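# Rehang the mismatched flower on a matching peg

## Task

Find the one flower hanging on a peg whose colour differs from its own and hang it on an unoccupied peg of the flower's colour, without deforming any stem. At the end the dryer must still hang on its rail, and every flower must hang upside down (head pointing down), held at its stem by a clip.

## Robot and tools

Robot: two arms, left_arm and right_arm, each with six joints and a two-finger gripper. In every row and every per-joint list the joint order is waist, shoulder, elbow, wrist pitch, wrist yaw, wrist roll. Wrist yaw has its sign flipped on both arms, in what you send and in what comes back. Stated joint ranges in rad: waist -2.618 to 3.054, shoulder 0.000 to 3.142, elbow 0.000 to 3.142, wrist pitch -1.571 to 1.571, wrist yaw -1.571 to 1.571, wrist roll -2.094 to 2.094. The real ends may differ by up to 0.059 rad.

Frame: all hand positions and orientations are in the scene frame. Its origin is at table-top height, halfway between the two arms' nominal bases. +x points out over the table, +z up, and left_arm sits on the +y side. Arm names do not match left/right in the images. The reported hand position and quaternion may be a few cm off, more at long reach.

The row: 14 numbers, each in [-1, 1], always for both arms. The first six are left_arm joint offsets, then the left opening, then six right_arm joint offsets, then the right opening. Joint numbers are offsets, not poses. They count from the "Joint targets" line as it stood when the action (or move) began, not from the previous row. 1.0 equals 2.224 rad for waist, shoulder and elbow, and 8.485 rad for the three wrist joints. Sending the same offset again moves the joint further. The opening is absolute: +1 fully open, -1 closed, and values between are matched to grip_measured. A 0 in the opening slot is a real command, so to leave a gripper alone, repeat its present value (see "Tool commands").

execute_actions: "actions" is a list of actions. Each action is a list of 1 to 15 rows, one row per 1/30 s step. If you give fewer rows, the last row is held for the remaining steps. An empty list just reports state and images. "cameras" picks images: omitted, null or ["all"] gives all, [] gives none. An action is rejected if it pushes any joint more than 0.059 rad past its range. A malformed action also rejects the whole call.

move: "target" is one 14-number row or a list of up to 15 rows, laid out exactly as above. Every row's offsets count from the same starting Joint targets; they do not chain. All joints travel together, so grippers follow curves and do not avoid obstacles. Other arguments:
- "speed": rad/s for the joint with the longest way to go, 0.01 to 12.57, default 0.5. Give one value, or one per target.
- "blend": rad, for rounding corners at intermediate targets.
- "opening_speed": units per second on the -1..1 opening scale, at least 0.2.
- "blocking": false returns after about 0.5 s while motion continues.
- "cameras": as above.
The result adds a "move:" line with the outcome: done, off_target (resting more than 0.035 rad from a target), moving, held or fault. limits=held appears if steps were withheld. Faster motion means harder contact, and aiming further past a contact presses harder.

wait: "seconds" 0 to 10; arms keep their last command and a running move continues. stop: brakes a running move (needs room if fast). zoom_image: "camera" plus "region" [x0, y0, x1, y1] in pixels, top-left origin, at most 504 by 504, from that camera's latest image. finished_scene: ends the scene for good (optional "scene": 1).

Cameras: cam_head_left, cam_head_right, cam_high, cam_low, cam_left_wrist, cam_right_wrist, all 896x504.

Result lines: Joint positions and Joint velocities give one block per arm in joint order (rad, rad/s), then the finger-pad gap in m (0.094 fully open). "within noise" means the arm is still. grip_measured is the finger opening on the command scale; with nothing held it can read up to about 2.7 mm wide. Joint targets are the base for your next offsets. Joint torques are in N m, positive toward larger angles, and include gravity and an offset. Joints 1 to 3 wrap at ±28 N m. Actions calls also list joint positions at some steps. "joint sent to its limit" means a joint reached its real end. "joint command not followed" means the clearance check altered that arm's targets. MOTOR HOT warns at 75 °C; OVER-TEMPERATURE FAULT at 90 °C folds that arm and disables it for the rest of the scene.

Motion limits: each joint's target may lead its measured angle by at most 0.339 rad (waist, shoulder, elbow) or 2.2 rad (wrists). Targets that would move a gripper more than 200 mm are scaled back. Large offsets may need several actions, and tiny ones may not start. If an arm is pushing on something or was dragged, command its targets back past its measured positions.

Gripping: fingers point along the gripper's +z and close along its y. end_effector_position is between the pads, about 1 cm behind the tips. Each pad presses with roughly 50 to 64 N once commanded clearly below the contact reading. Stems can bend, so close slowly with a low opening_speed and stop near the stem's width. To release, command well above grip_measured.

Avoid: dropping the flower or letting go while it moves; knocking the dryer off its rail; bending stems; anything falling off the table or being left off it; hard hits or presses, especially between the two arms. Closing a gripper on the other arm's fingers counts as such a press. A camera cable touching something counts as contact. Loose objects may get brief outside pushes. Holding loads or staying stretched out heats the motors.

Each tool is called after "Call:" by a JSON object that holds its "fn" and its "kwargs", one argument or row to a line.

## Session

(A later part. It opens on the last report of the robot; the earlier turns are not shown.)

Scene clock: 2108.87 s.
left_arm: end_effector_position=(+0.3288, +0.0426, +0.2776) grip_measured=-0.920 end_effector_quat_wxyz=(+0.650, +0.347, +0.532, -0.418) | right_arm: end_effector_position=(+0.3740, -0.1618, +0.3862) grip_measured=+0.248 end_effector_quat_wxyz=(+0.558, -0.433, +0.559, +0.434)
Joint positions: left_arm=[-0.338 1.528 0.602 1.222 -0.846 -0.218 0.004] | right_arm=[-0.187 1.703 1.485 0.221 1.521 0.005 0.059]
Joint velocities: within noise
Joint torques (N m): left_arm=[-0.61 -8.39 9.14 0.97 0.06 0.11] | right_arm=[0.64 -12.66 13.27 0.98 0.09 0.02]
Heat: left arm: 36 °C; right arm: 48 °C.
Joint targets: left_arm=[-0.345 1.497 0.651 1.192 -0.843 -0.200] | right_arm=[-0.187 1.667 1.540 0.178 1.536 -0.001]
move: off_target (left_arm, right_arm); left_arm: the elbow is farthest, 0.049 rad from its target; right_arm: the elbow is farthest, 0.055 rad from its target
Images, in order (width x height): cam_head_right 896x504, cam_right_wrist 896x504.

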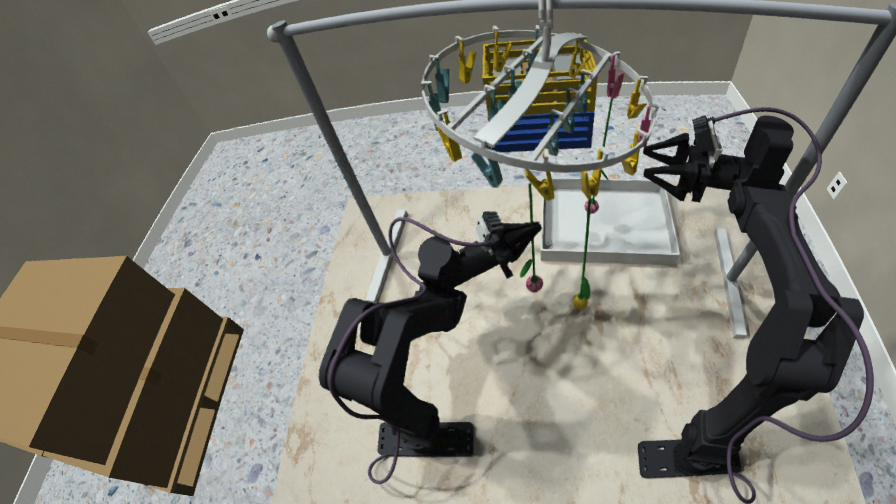

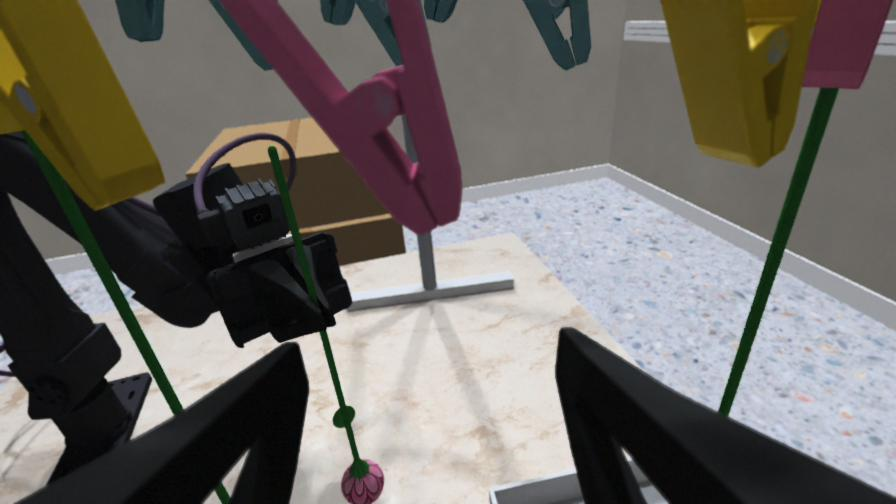

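Call:
{"fn": "move", "kwargs": {
  "target": [0,0,0,0,0,0,-0.97,0,0,0.0735,-0.01945,0,0,0.25],
  "speed": 0.25,
  "cameras": ["cam_right_wrist","cam_head_left"]
}}

Scene clock: 2195.27 s.
left_arm: end_effector_position=(+0.3288, +0.0426, +0.2776) grip_measured=-0.920 end_effector_quat_wxyz=(+0.650, +0.347, +0.532, -0.418) | right_arm: end_effector_position=(+0.3692, -0.1608, +0.4284) grip_measured=+0.248 end_effector_quat_wxyz=(+0.559, -0.434, +0.558, +0.433)
Joint positions: left_arm=[-0.338 1.528 0.602 1.222 -0.846 -0.218 0.004] | right_arm=[-0.187 1.702 1.651 0.057 1.521 0.005 0.059]
Joint velocities: within noise
Joint torques (N m): left_arm=[-0.61 -8.27 9.24 0.95 0.13 0.13] | right_arm=[0.65 -12.3 12.94 0.95 0.09 0.02]
Heat: left arm: 36 °C; right arm: 51 °C.
Joint targets: left_arm=[-0.345 1.497 0.651 1.192 -0.843 -0.200] | right_arm=[-0.187 1.667 1.704 0.013 1.536 -0.001]
move: off_target (left_arm, right_arm); left_arm: the elbow is farthest, 0.049 rad from its target; right_arm: the elbow is farthest, 0.052 rad from its target
Images, in order (width x height): cam_head_left 896x504, cam_right_wrist 896x504.

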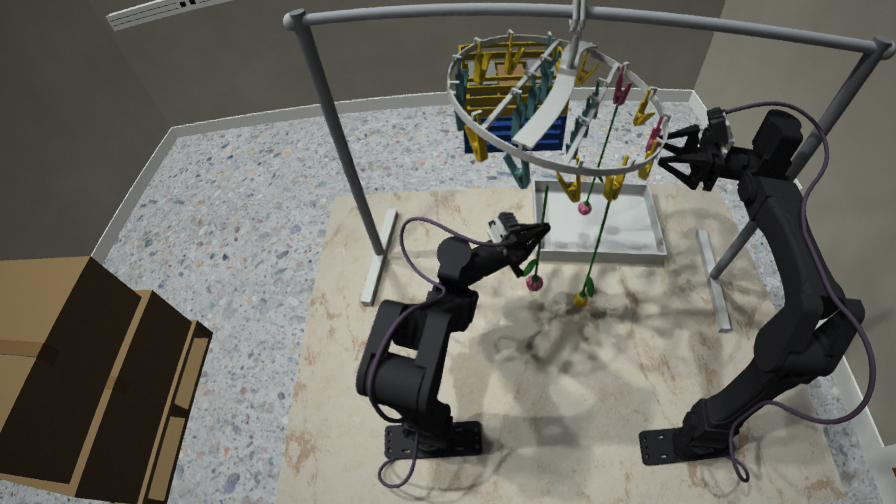

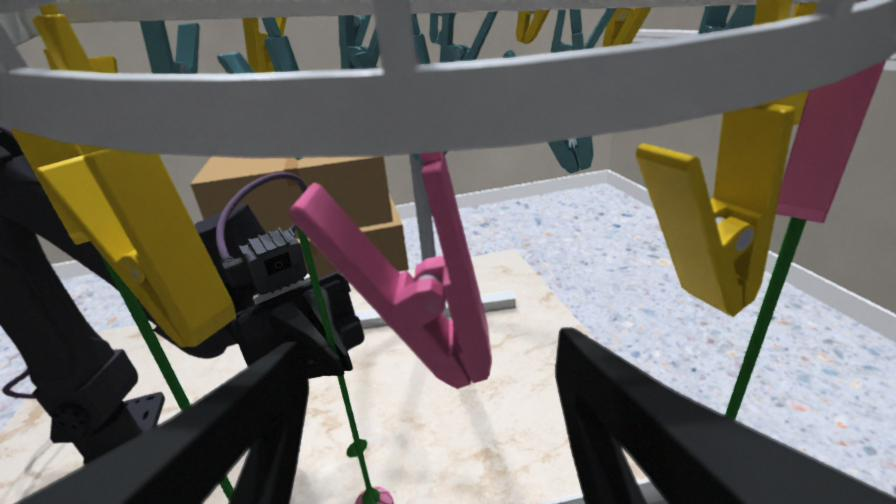

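Call:
{"fn": "move", "kwargs": {
  "target": [0,0,0,0,0,0,-0.97,-0.001,0.0299,0.0818,-0.01815,0,0,0.25],
  "speed": 0.2,
  "cameras": ["cam_right_wrist"]
}}

Scene clock: 2248.27 s.
left_arm: end_effector_position=(+0.3288, +0.0426, +0.2776) grip_measured=-0.920 end_effector_quat_wxyz=(+0.650, +0.347, +0.532, -0.418) | right_arm: end_effector_position=(+0.3675, -0.1605, +0.4629) grip_measured=+0.248 end_effector_quat_wxyz=(+0.557, -0.432, +0.560, +0.435)
Joint positions: left_arm=[-0.338 1.528 0.602 1.222 -0.846 -0.218 0.004] | right_arm=[-0.187 1.732 1.831 -0.098 1.521 0.005 0.059]
Joint velocities: within noise
Joint torques (N m): left_arm=[-0.53 -8.16 9.32 0.96 0.08 0.13] | right_arm=[0.43 -8.96 12.86 0.95 0.09 0.02]
Heat: left arm: 37 °C; right arm: 48 °C.
Joint targets: left_arm=[-0.345 1.497 0.651 1.192 -0.843 -0.200] | right_arm=[-0.189 1.733 1.886 -0.141 1.536 -0.001]
move: off_target (left_arm, right_arm); left_arm: the elbow is farthest, 0.049 rad from its target; right_arm: the elbow is farthest, 0.055 rad from its target
Images, in order (width x height): cam_right_wrist 896x504.

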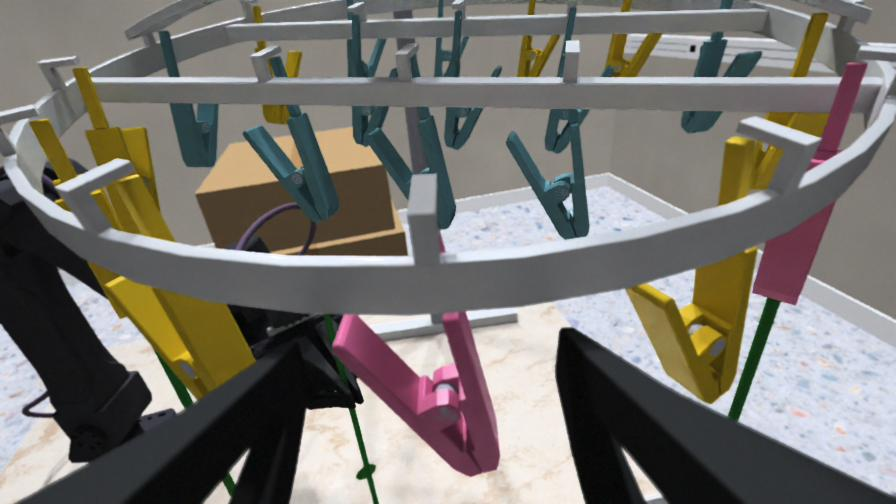

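Call:
{"fn": "move", "kwargs": {
  "target": [
    [0,0,0,0,0,0,-0.97,0,0,-0.0387,0,0,0,0.25],
    [0,0,0,0,0,0,-0.97,0.0201,0,-0.0387,0,-0.00719,0,0.25]
  ],
  "speed": 0.1,
  "cameras": ["cam_right_wrist","cam_head_right"]
}}

Scene clock: 2278.93 s.
left_arm: end_effector_position=(+0.3288, +0.0426, +0.2776) grip_measured=-0.920 end_effector_quat_wxyz=(+0.650, +0.347, +0.532, -0.418) | right_arm: end_effector_position=(+0.3719, -0.1450, +0.4571) grip_measured=+0.248 end_effector_quat_wxyz=(+0.552, -0.428, +0.563, +0.441)
Joint positions: left_arm=[-0.338 1.528 0.602 1.222 -0.846 -0.218 0.004] | right_arm=[-0.144 1.736 1.817 -0.1 1.481 0.005 0.059]
Joint velocities: within noise
Joint torques (N m): left_arm=[-0.66 -8.27 9.17 0.95 0.06 0.11] | right_arm=[0.58 -9.26 6.06 1 -0.12 0.02]
Heat: left arm: 37 °C; right arm: 46 °C.
Joint targets: left_arm=[-0.345 1.497 0.651 1.192 -0.843 -0.200] | right_arm=[-0.145 1.733 1.800 -0.141 1.475 -0.001]
move: off_target (left_arm, right_arm); left_arm: the elbow is farthest, 0.049 rad from its target; right_arm: the wrist pitch is farthest, 0.041 rad from its target
Images, in order (width x height): cam_head_right 896x504, cam_right_wrist 896x504.

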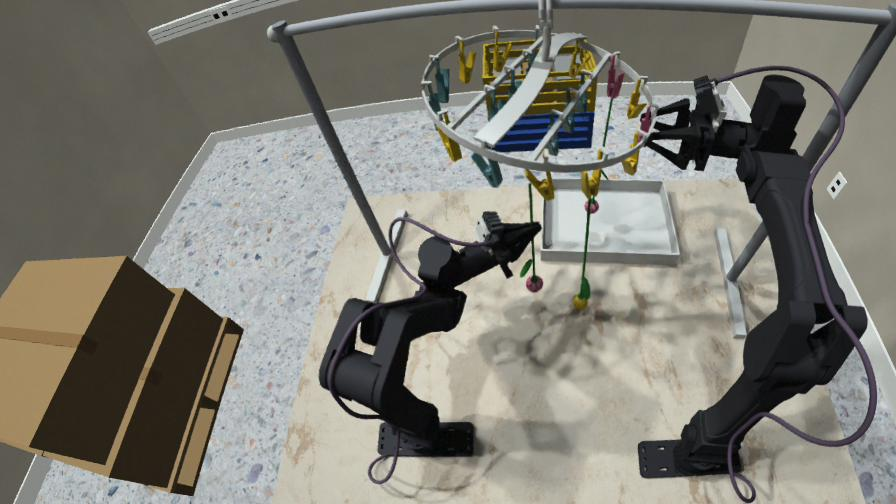

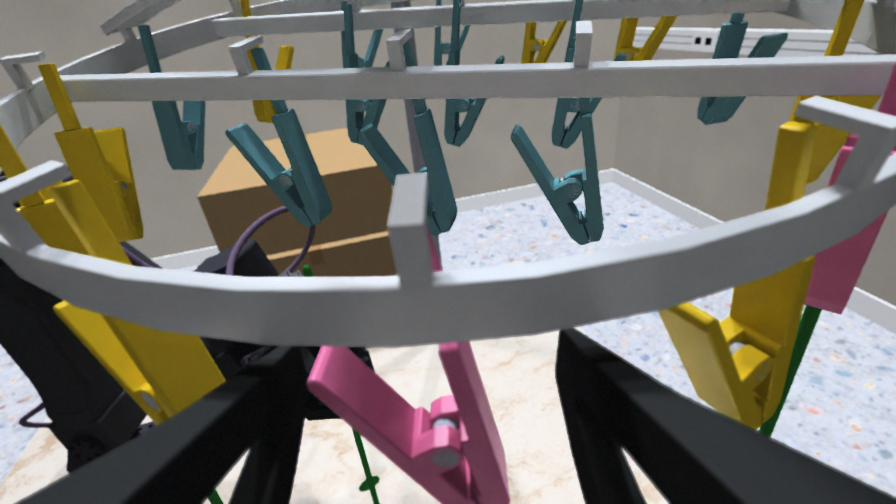

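Call:
{"fn": "move", "kwargs": {
  "target": [
    [0,0,0,0,0,0,-0.97,0.0048,0,0,0,-0.00126,0,0.25],
    [0,0,0,0,0,0,-0.97,0.0048,0,0,0,-0.00126,0,-0.35]
  ],
  "speed": 0.1,
  "opening_speed": 0.4,
  "cameras": ["cam_right_wrist"]
}}

Scene clock: 2298.47 s.
left_arm: end_effector_position=(+0.3288, +0.0426, +0.2776) grip_measured=-0.920 end_effector_quat_wxyz=(+0.650, +0.347, +0.532, -0.418) | right_arm: end_effector_position=(+0.3737, -0.1443, +0.4571) grip_measured=-0.345 end_effector_quat_wxyz=(+0.554, -0.426, +0.565, +0.438)
Joint positions: left_arm=[-0.338 1.528 0.602 1.222 -0.846 -0.218 0.004] | right_arm=[-0.141 1.736 1.817 -0.1 1.468 0.005 0.031]
Joint velocities: within noise
Joint torques (N m): left_arm=[-0.46 -8.32 9.14 0.94 0.06 0.08] | right_arm=[0.83 -9.28 6.08 1.01 -0.1 0.02]
Heat: left arm: 37 °C; right arm: 42 °C.
Joint targets: left_arm=[-0.345 1.497 0.651 1.192 -0.843 -0.200] | right_arm=[-0.134 1.733 1.800 -0.141 1.464 -0.001]
move: off_target (left_arm, right_arm); target 2's new numbers were sent with right_arm's wrist pitch 0.041 rad from that target; left_arm: the elbow is farthest, 0.049 rad from its target; right_arm: the wrist pitch is farthest, 0.041 rad from its target
Images, in order (width x height): cam_right_wrist 896x504.

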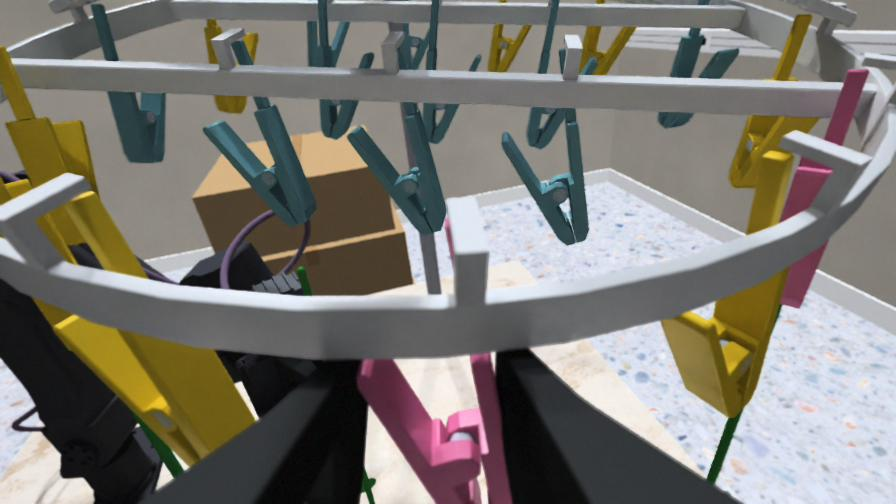

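Call:
{"fn": "move", "kwargs": {
  "target": [0,0,0,0,0,0,-0.97,0,0,0,0,0,0,-0.58],
  "opening_speed": 0.25,
  "cameras": ["cam_right_wrist"]
}}

Scene clock: 2305.20 s.
left_arm: end_effector_position=(+0.3288, +0.0426, +0.2776) grip_measured=-0.920 end_effector_quat_wxyz=(+0.650, +0.347, +0.532, -0.418) | right_arm: end_effector_position=(+0.3741, -0.1450, +0.4571) grip_measured=-0.543 end_effector_quat_wxyz=(+0.555, -0.425, +0.566, +0.437)
Joint positions: left_arm=[-0.338 1.528 0.602 1.222 -0.846 -0.218 0.004] | right_arm=[-0.143 1.736 1.817 -0.1 1.467 0.005 0.021]
Joint velocities: within noise
Joint torques (N m): left_arm=[-0.69 -8.38 9.18 0.95 0.07 0.11] | right_arm=[0.75 -9.28 6.08 1.01 -0.09 0.02]
Heat: left arm: 37 °C; right arm: 43 °C.
Joint targets: left_arm=[-0.345 1.497 0.651 1.192 -0.843 -0.200] | right_arm=[-0.134 1.733 1.800 -0.141 1.464 -0.001]
move: off_target (left_arm, right_arm); left_arm: the elbow is farthest, 0.049 rad from its target; right_arm: the wrist pitch is farthest, 0.041 rad from its target
Images, in order (width x height): cam_right_wrist 896x504.

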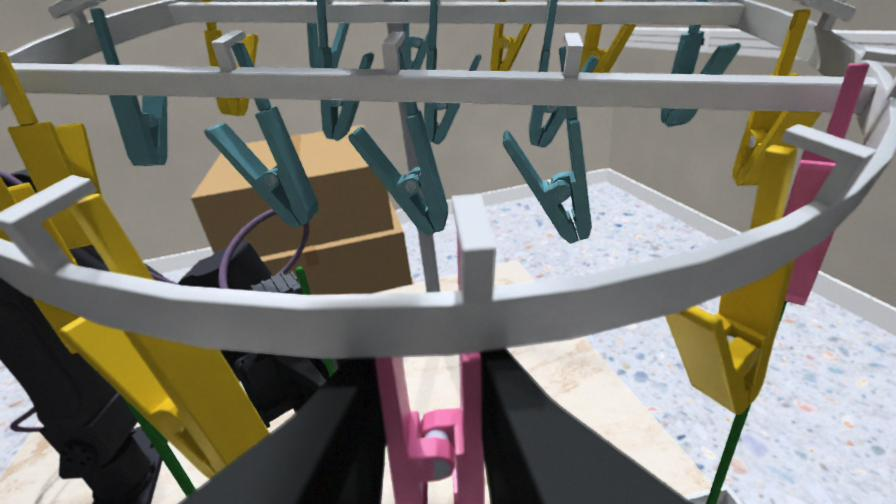

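Call:
{"fn": "zoom_image", "kwargs": {
  "camera": "cam_right_wrist",
  "region": [340, 330, 540, 504]
}}

Call:
{"fn": "wait", "kwargs": {
  "seconds": 0,
  "cameras": ["cam_low", "cam_high", "cam_head_left", "cam_left_wrist"]
}}

Scaled by 2.520 from the camera's 896x504 image, which has a finer 1280x720 frame.

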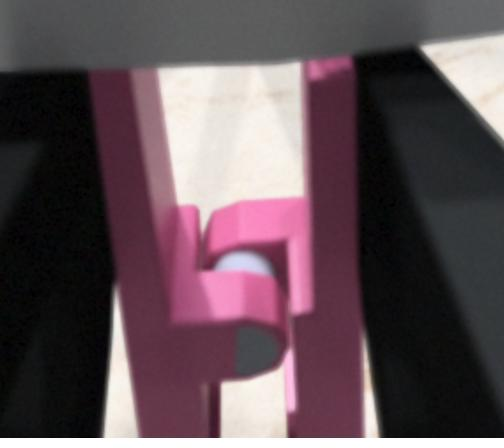

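Scene clock: 2310.93 s.
left_arm: end_effector_position=(+0.3288, +0.0426, +0.2776) grip_measured=-0.920 end_effector_quat_wxyz=(+0.650, +0.347, +0.532, -0.418) | right_arm: end_effector_position=(+0.3741, -0.1450, +0.4571) grip_measured=-0.544 end_effector_quat_wxyz=(+0.555, -0.425, +0.566, +0.437)
Joint positions: left_arm=[-0.338 1.528 0.602 1.222 -0.846 -0.218 0.004] | right_arm=[-0.143 1.736 1.817 -0.1 1.467 0.005 0.021]
Joint velocities: within noise
Joint torques (N m): left_arm=[-0.4 -8.43 9.07 0.94 0.04 0.12] | right_arm=[0.75 -9.26 6.08 1.01 -0.09 0.02]
Heat: left arm: 37 °C; right arm: 43 °C.
Joint targets: left_arm=[-0.345 1.497 0.651 1.192 -0.843 -0.200] | right_arm=[-0.134 1.733 1.800 -0.141 1.464 -0.001]
Tool commands: left_gripper/opening=-0.97 right_gripper/opening=-0.58
Images, in order (width x height): cam_head_left 896x504, cam_high 896x504, cam_low 896x504, cam_left_wrist 896x504.

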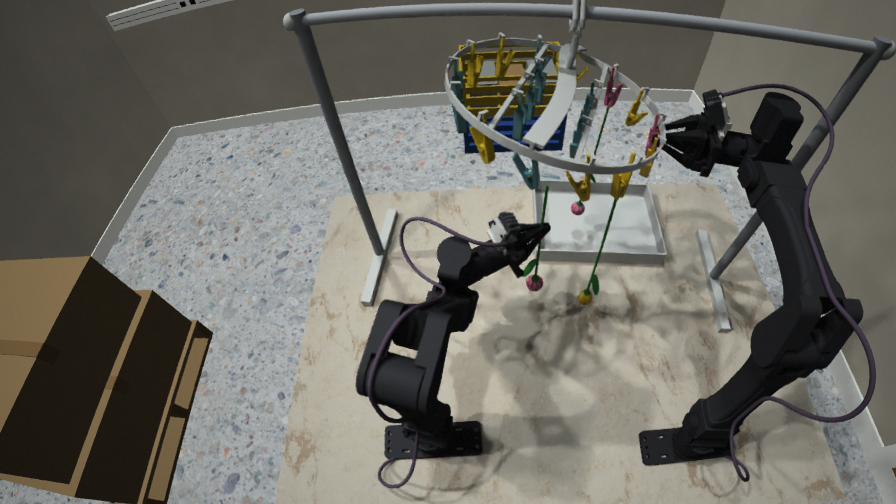

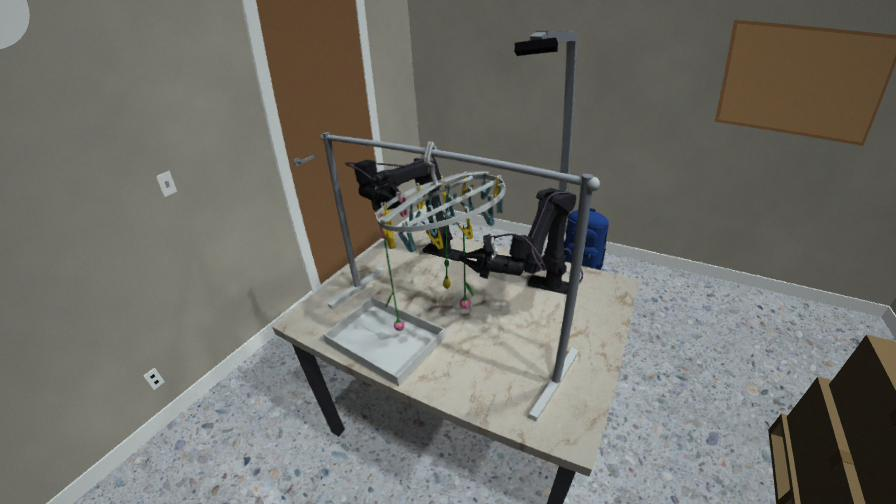

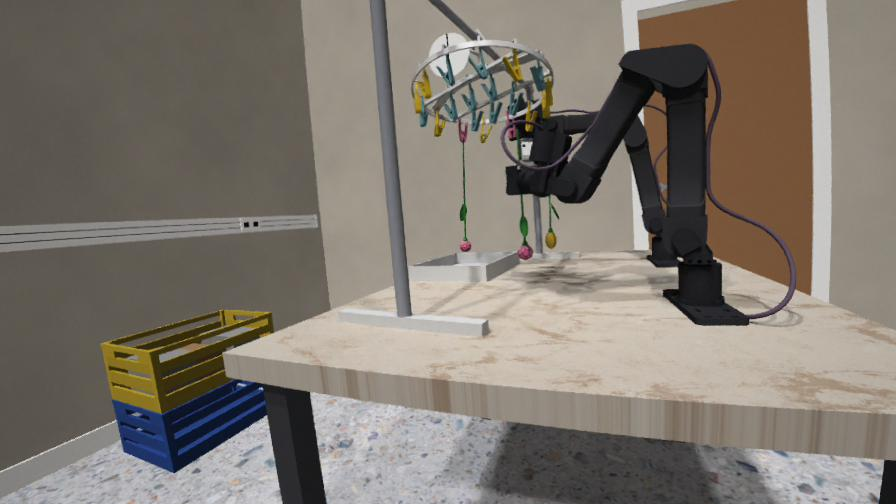

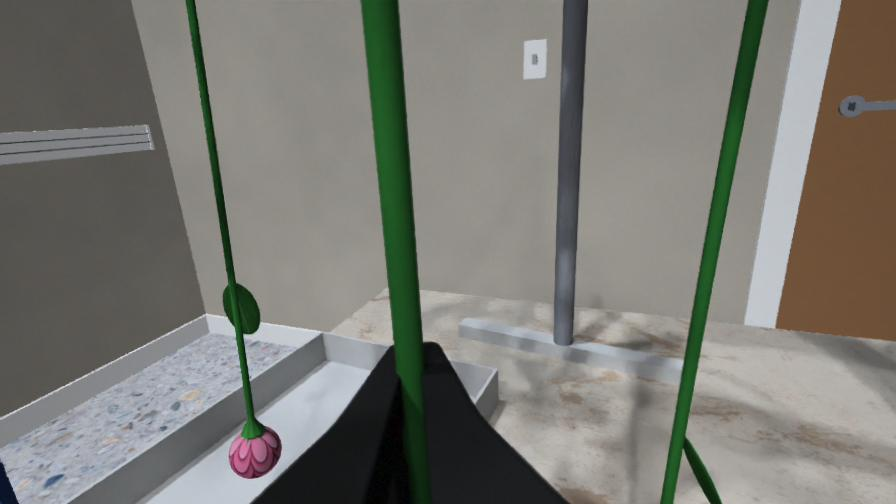

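Call:
{"fn": "zoom_image", "kwargs": {
  "camera": "cam_head_left",
  "region": [610, 100, 710, 200]
}}

Call:
{"fn": "zoom_image", "kwargs": {
  "camera": "cam_low",
  "region": [430, 60, 580, 270]
}}

Scaled by 5.040 from the camera's 896x504 image, which has a finer 1280x720 frame.

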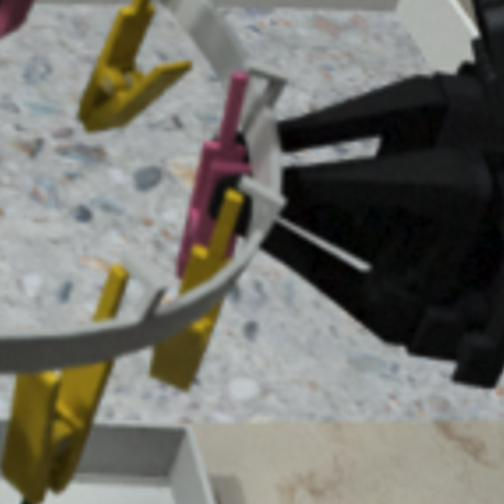

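Scaled by 2.400 from the camera's 896x504 image, which has a finer 1280x720 frame.

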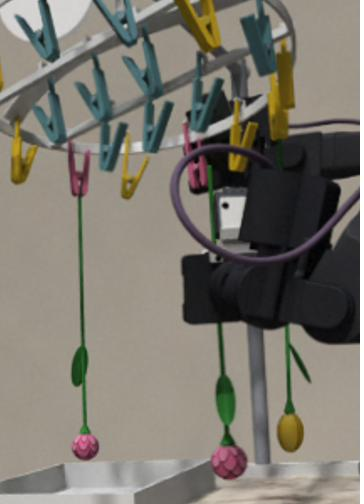

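Call:
{"fn": "move", "kwargs": {
  "target": [-0.0782,0.2698,0.3503,-0.01768,-0.0182,-0.0132,-0.97,0,0,0,0,0,0,-0.58],
  "speed": 0.3,
  "cameras": ["cam_right_wrist", "cam_head_left", "cam_left_wrist", "cam_low"]
}}

Scene clock: 2442.73 s.
left_arm: end_effector_position=(+0.4064, -0.0951, +0.2865) grip_measured=-0.920 end_effector_quat_wxyz=(+0.561, +0.429, +0.473, -0.527) | right_arm: end_effector_position=(+0.3741, -0.1450, +0.4571) grip_measured=-0.544 end_effector_quat_wxyz=(+0.555, -0.425, +0.566, +0.437)
Joint positions: left_arm=[-0.521 2.098 1.374 1.072 -0.998 -0.314 0.004] | right_arm=[-0.143 1.736 1.817 -0.1 1.467 0.005 0.021]
Joint velocities: within noise
Joint torques (N m): left_arm=[-0.24 -11.08 10.28 0.87 0.1 -0.02] | right_arm=[0.75 -9.28 6.06 1.01 -0.09 0.02]
Heat: left arm: 38 °C; right arm: 43 °C.
Joint targets: left_arm=[-0.519 2.097 1.430 1.042 -0.997 -0.312] | right_arm=[-0.134 1.733 1.800 -0.141 1.464 -0.001]
move: off_target (left_arm, right_arm); left_arm: the elbow is farthest, 0.056 rad from its target; right_arm: the wrist pitch is farthest, 0.041 rad from its target
Images, in order (width x height): cam_head_left 896x504, cam_low 896x504, cam_left_wrist 896x504, cam_right_wrist 896x504.

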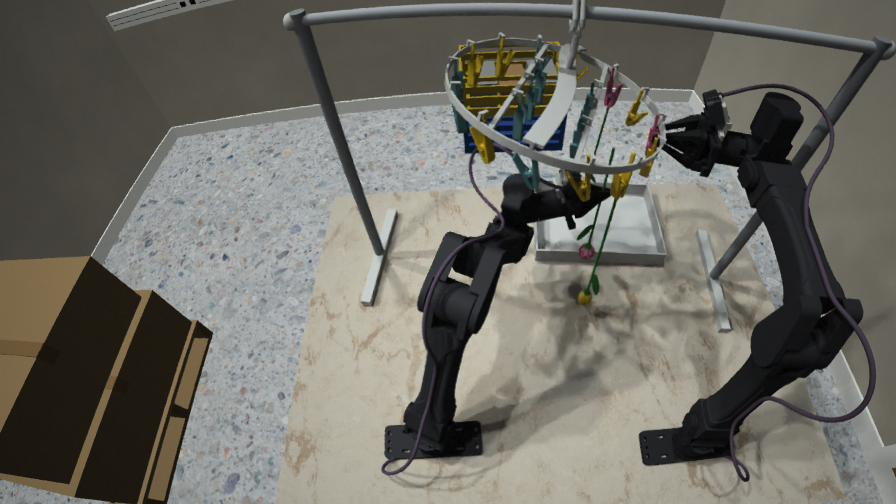

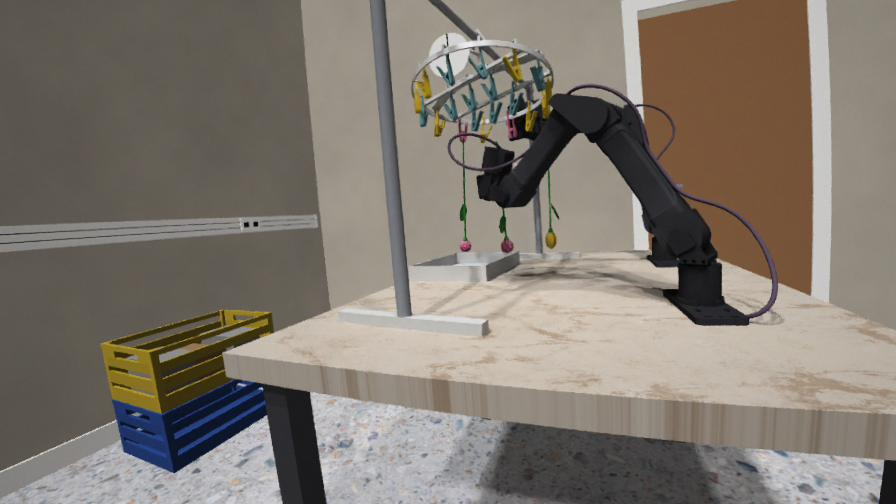

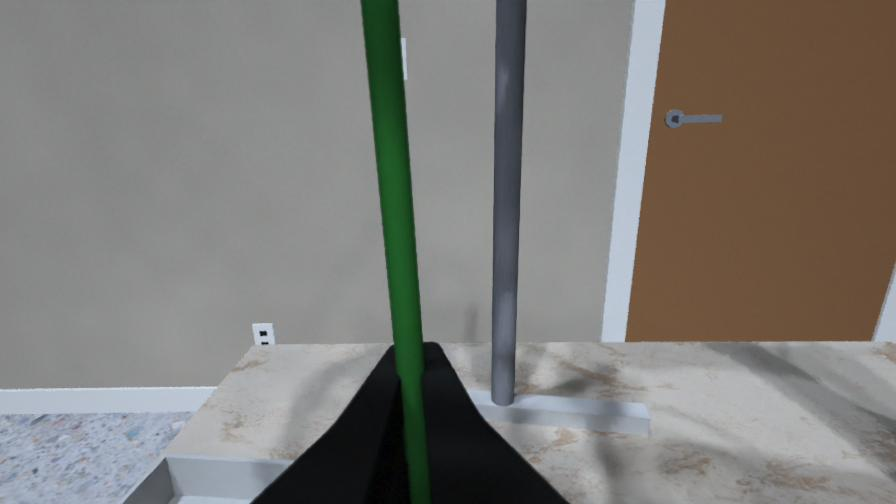

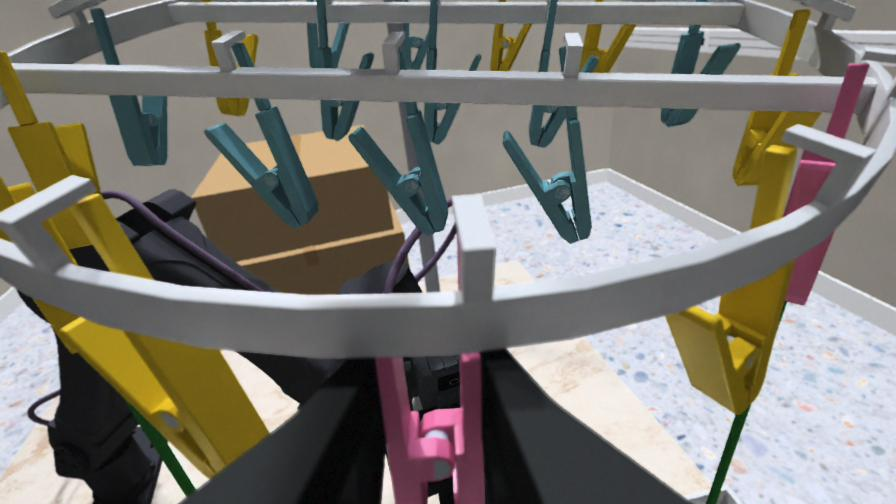

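Call:
{"fn": "zoom_image", "kwargs": {
  "camera": "cam_right_wrist",
  "region": [330, 160, 530, 504]
}}

Call:
{"fn": "zoom_image", "kwargs": {
  "camera": "cam_head_left",
  "region": [450, 110, 680, 270]
}}

Call:
{"fn": "zoom_image", "kwargs": {
  "camera": "cam_low",
  "region": [400, 60, 600, 270]
}}

Scaled by 1.465 from the camera's 896x504 image, which has a finer 1280x720 frame.

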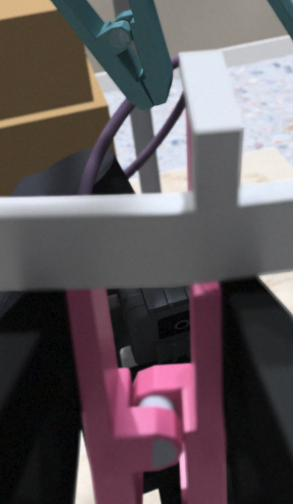

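Scaled by 2.191 from the camera's 896x504 image, which has a finer 1280x720 frame.

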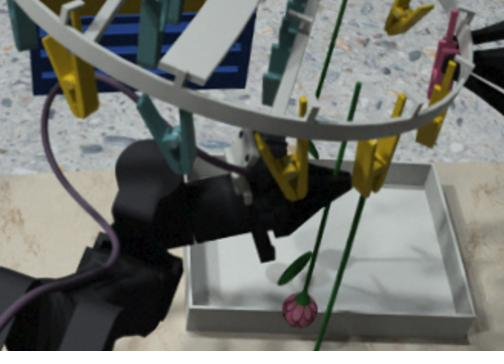

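Scaled by 2.400 from the camera's 896x504 image, which has a finer 1280x720 frame.

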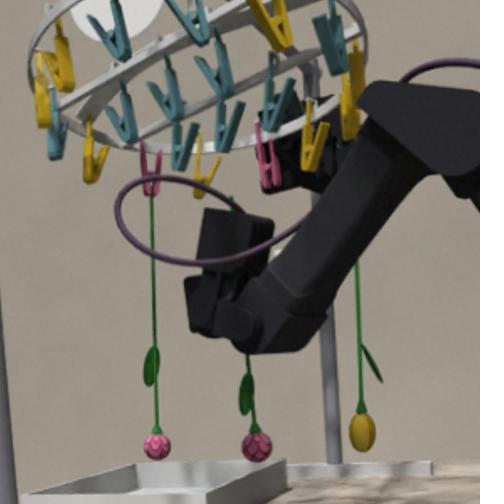

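Call:
{"fn": "zoom_image", "kwargs": {
  "camera": "cam_head_left",
  "region": [595, 110, 675, 170]
}}

Call:
{"fn": "zoom_image", "kwargs": {
  "camera": "cam_head_left",
  "region": [560, 130, 640, 310]
}}

Scaled by 6.300 from the camera's 896x504 image, which has a finer 1280x720 frame.

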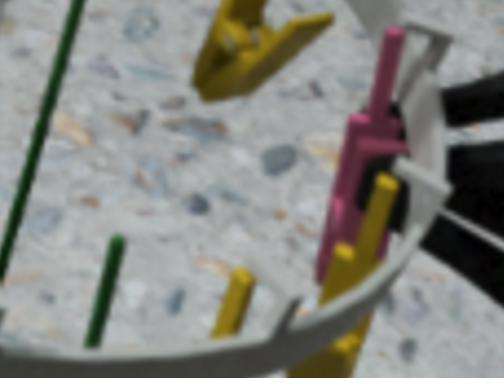

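Scaled by 2.800 from the camera's 896x504 image, which has a finer 1280x720 frame.

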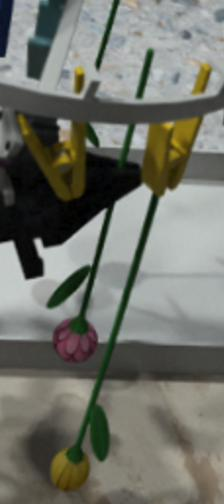

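Call:
{"fn": "zoom_image", "kwargs": {
  "camera": "cam_right_wrist",
  "region": [390, 400, 490, 504]
}}

Call:
{"fn": "wait", "kwargs": {
  "seconds": 0,
  "cameras": ["cam_head_right", "cam_high"]
}}

Call:
{"fn": "zoom_image", "kwargs": {
  "camera": "cam_high",
  "region": [370, 160, 520, 350]
}}

Call:
{"fn": "zoom_image", "kwargs": {
  "camera": "cam_head_right",
  "region": [540, 80, 700, 300]
}}

Scaled by 4.846 from the camera's 896x504 image, which has a finer 1280x720 frame.

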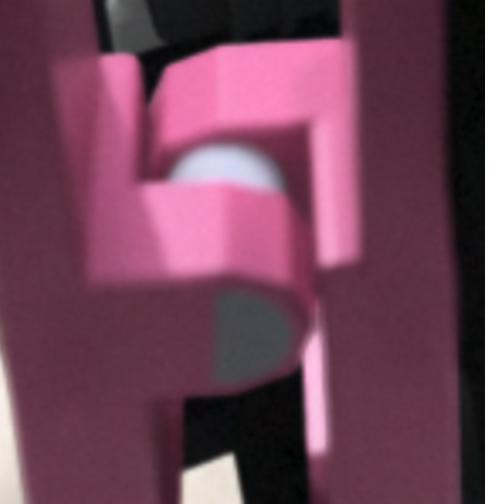

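Scene clock: 2487.83 s.
left_arm: end_effector_position=(+0.4067, -0.0945, +0.2864) grip_measured=-0.920 end_effector_quat_wxyz=(+0.561, +0.429, +0.473, -0.527) | right_arm: end_effector_position=(+0.3741, -0.1450, +0.4571) grip_measured=-0.544 end_effector_quat_wxyz=(+0.555, -0.425, +0.566, +0.437)
Joint positions: left_arm=[-0.519 2.098 1.374 1.072 -0.999 -0.314 0.004] | right_arm=[-0.143 1.736 1.817 -0.1 1.467 0.005 0.021]
Joint velocities: within noise
Joint torques (N m): left_arm=[-0.32 -10.99 10.17 0.85 0.1 -0.01] | right_arm=[0.76 -9.28 6.08 1.01 -0.09 0.02]
Heat: left arm: 44 °C; right arm: 42 °C.
Joint targets: left_arm=[-0.519 2.097 1.430 1.042 -0.997 -0.312] | right_arm=[-0.134 1.733 1.800 -0.141 1.464 -0.001]
Tool commands: left_gripper/opening=-0.97 right_gripper/opening=-0.58
Images, in order (width x height): cam_head_right 896x504, cam_high 896x504.

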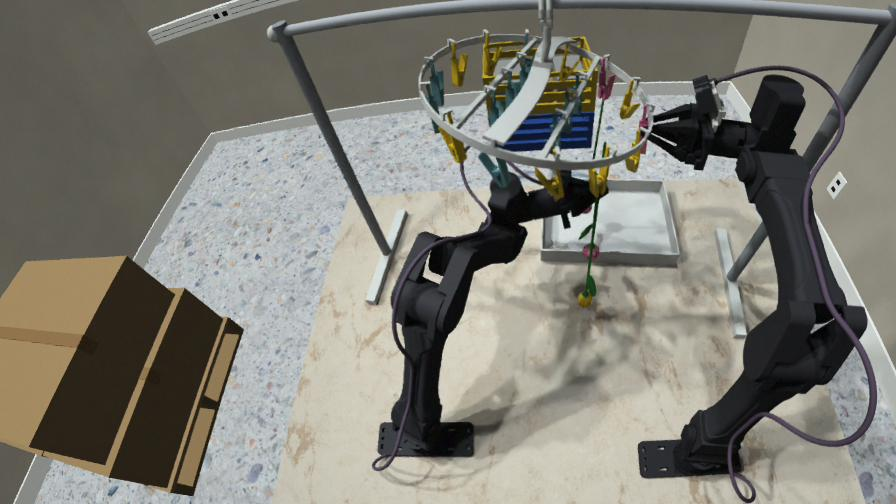

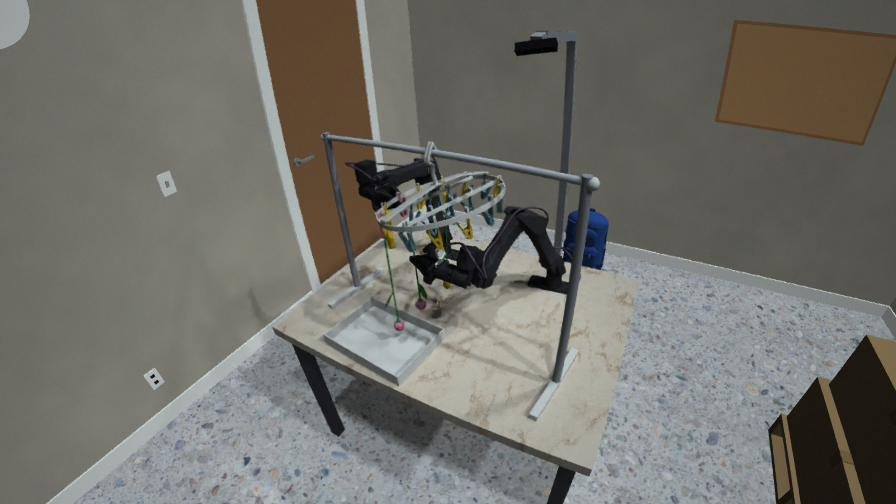

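Scaled by 2.653 from the camera's 896x504 image, which has a finer 1280x720 frame.

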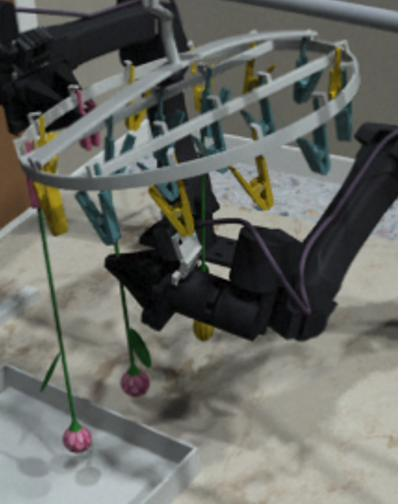

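Scaled by 2.291 from the camera's 896x504 image, which has a finer 1280x720 frame.

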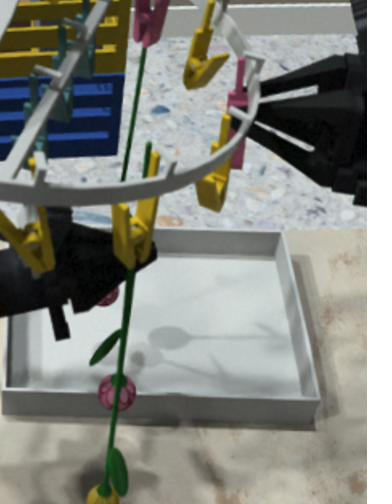

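Call:
{"fn": "move", "kwargs": {
  "target": [0,-0.0468,0.0369,-0.02675,-0.0012,0.0146,-0.97,0,0,0,0,0,0,-0.58],
  "speed": 0.12,
  "cameras": ["cam_right_wrist", "cam_head_left", "cam_low", "cam_high"]
}}

Scene clock: 2556.30 s.
left_arm: end_effector_position=(+0.4101, -0.0972, +0.3110) grip_measured=-0.920 end_effector_quat_wxyz=(+0.559, +0.448, +0.480, -0.506) | right_arm: end_effector_position=(+0.3741, -0.1450, +0.4571) grip_measured=-0.544 end_effector_quat_wxyz=(+0.555, -0.425, +0.566, +0.437)
Joint positions: left_arm=[-0.519 2.042 1.457 0.846 -1.009 -0.208 0.004] | right_arm=[-0.143 1.736 1.817 -0.1 1.467 0.005 0.021]
Joint velocities: within noise
Joint torques (N m): left_arm=[-0.35 -15.76 10.54 0.88 0 0.16] | right_arm=[0.75 -9.26 6.08 1.01 -0.09 0.02]
Heat: left arm: 45 °C; right arm: 42 °C.
Joint targets: left_arm=[-0.519 1.993 1.512 0.815 -1.008 -0.188] | right_arm=[-0.134 1.733 1.800 -0.141 1.464 -0.001]
move: off_target (left_arm, right_arm); left_arm: the elbow is farthest, 0.055 rad from its target; right_arm: the wrist pitch is farthest, 0.041 rad from its target
Images, in order (width x height): cam_head_left 896x504, cam_high 896x504, cam_low 896x504, cam_right_wrist 896x504.

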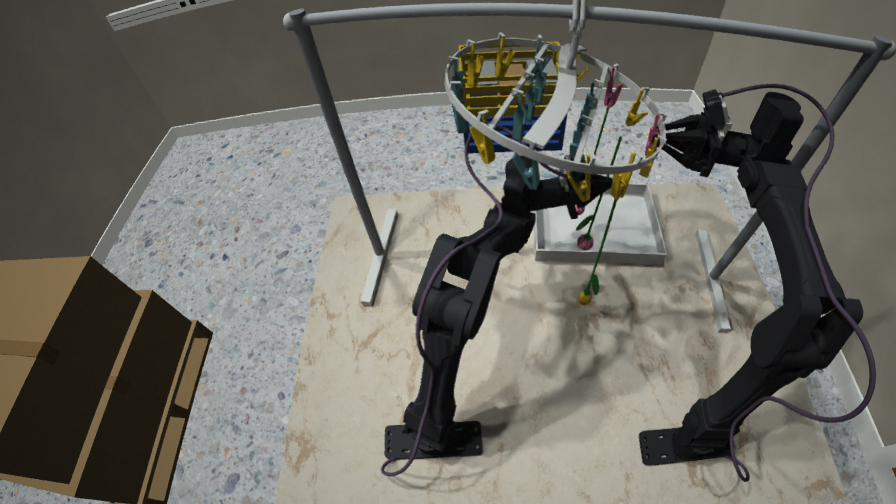

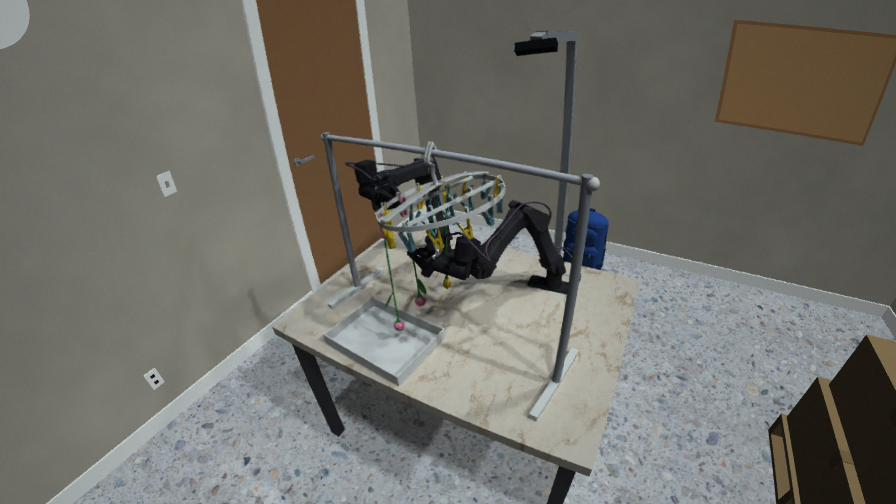

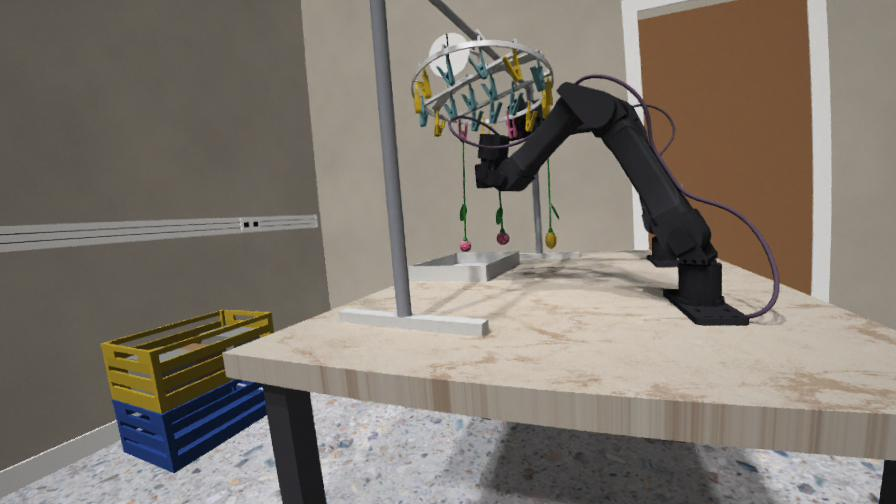

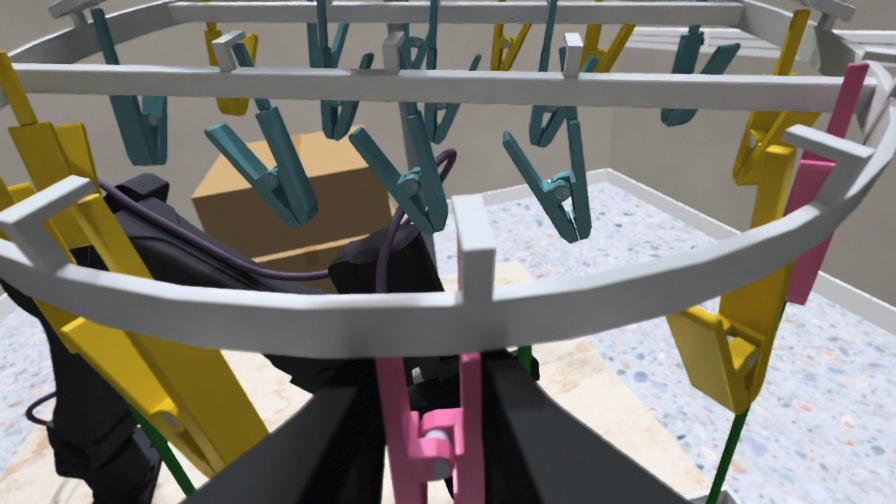

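Call:
{"fn": "zoom_image", "kwargs": {
  "camera": "cam_right_wrist",
  "region": [350, 130, 600, 504]
}}

Call:
{"fn": "zoom_image", "kwargs": {
  "camera": "cam_head_left",
  "region": [560, 110, 680, 270]
}}

Call:
{"fn": "zoom_image", "kwargs": {
  "camera": "cam_low",
  "region": [430, 90, 570, 260]
}}

Call:
{"fn": "zoom_image", "kwargs": {
  "camera": "cam_high",
  "region": [370, 160, 520, 350]
}}

Scaled by 1.348 from the camera's 896x504 image, which has a finer 1280x720 frame.

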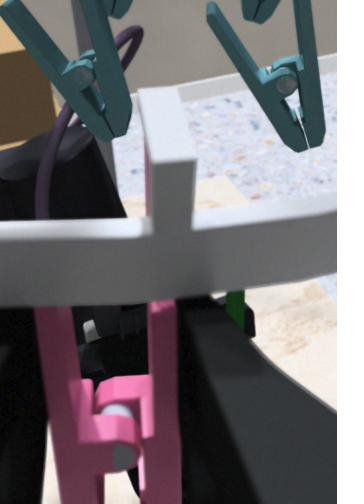

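Scaled by 3.150 from the camera's 896x504 image, which has a finer 1280x720 frame.

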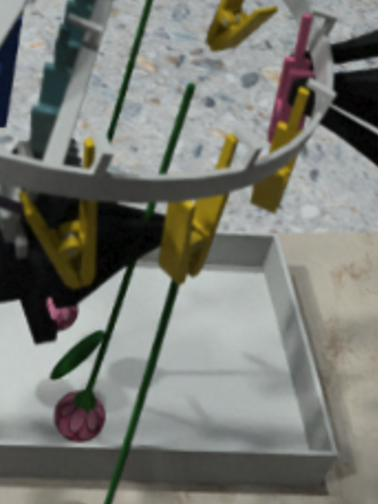

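Scaled by 2.965 from the camera's 896x504 image, which has a finer 1280x720 frame.

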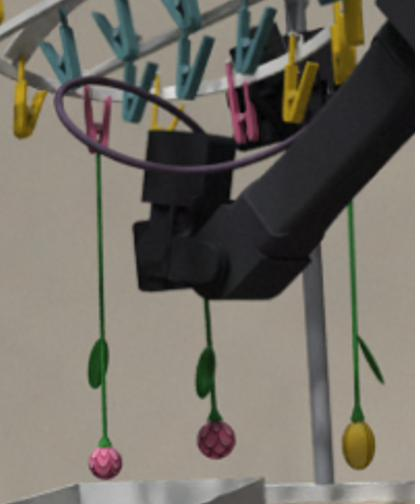

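Scaled by 2.653 from the camera's 896x504 image, which has a finer 1280x720 frame.

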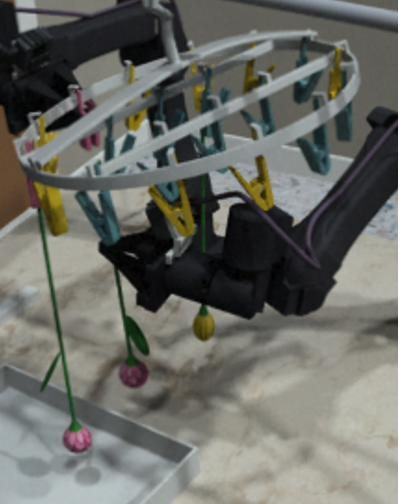

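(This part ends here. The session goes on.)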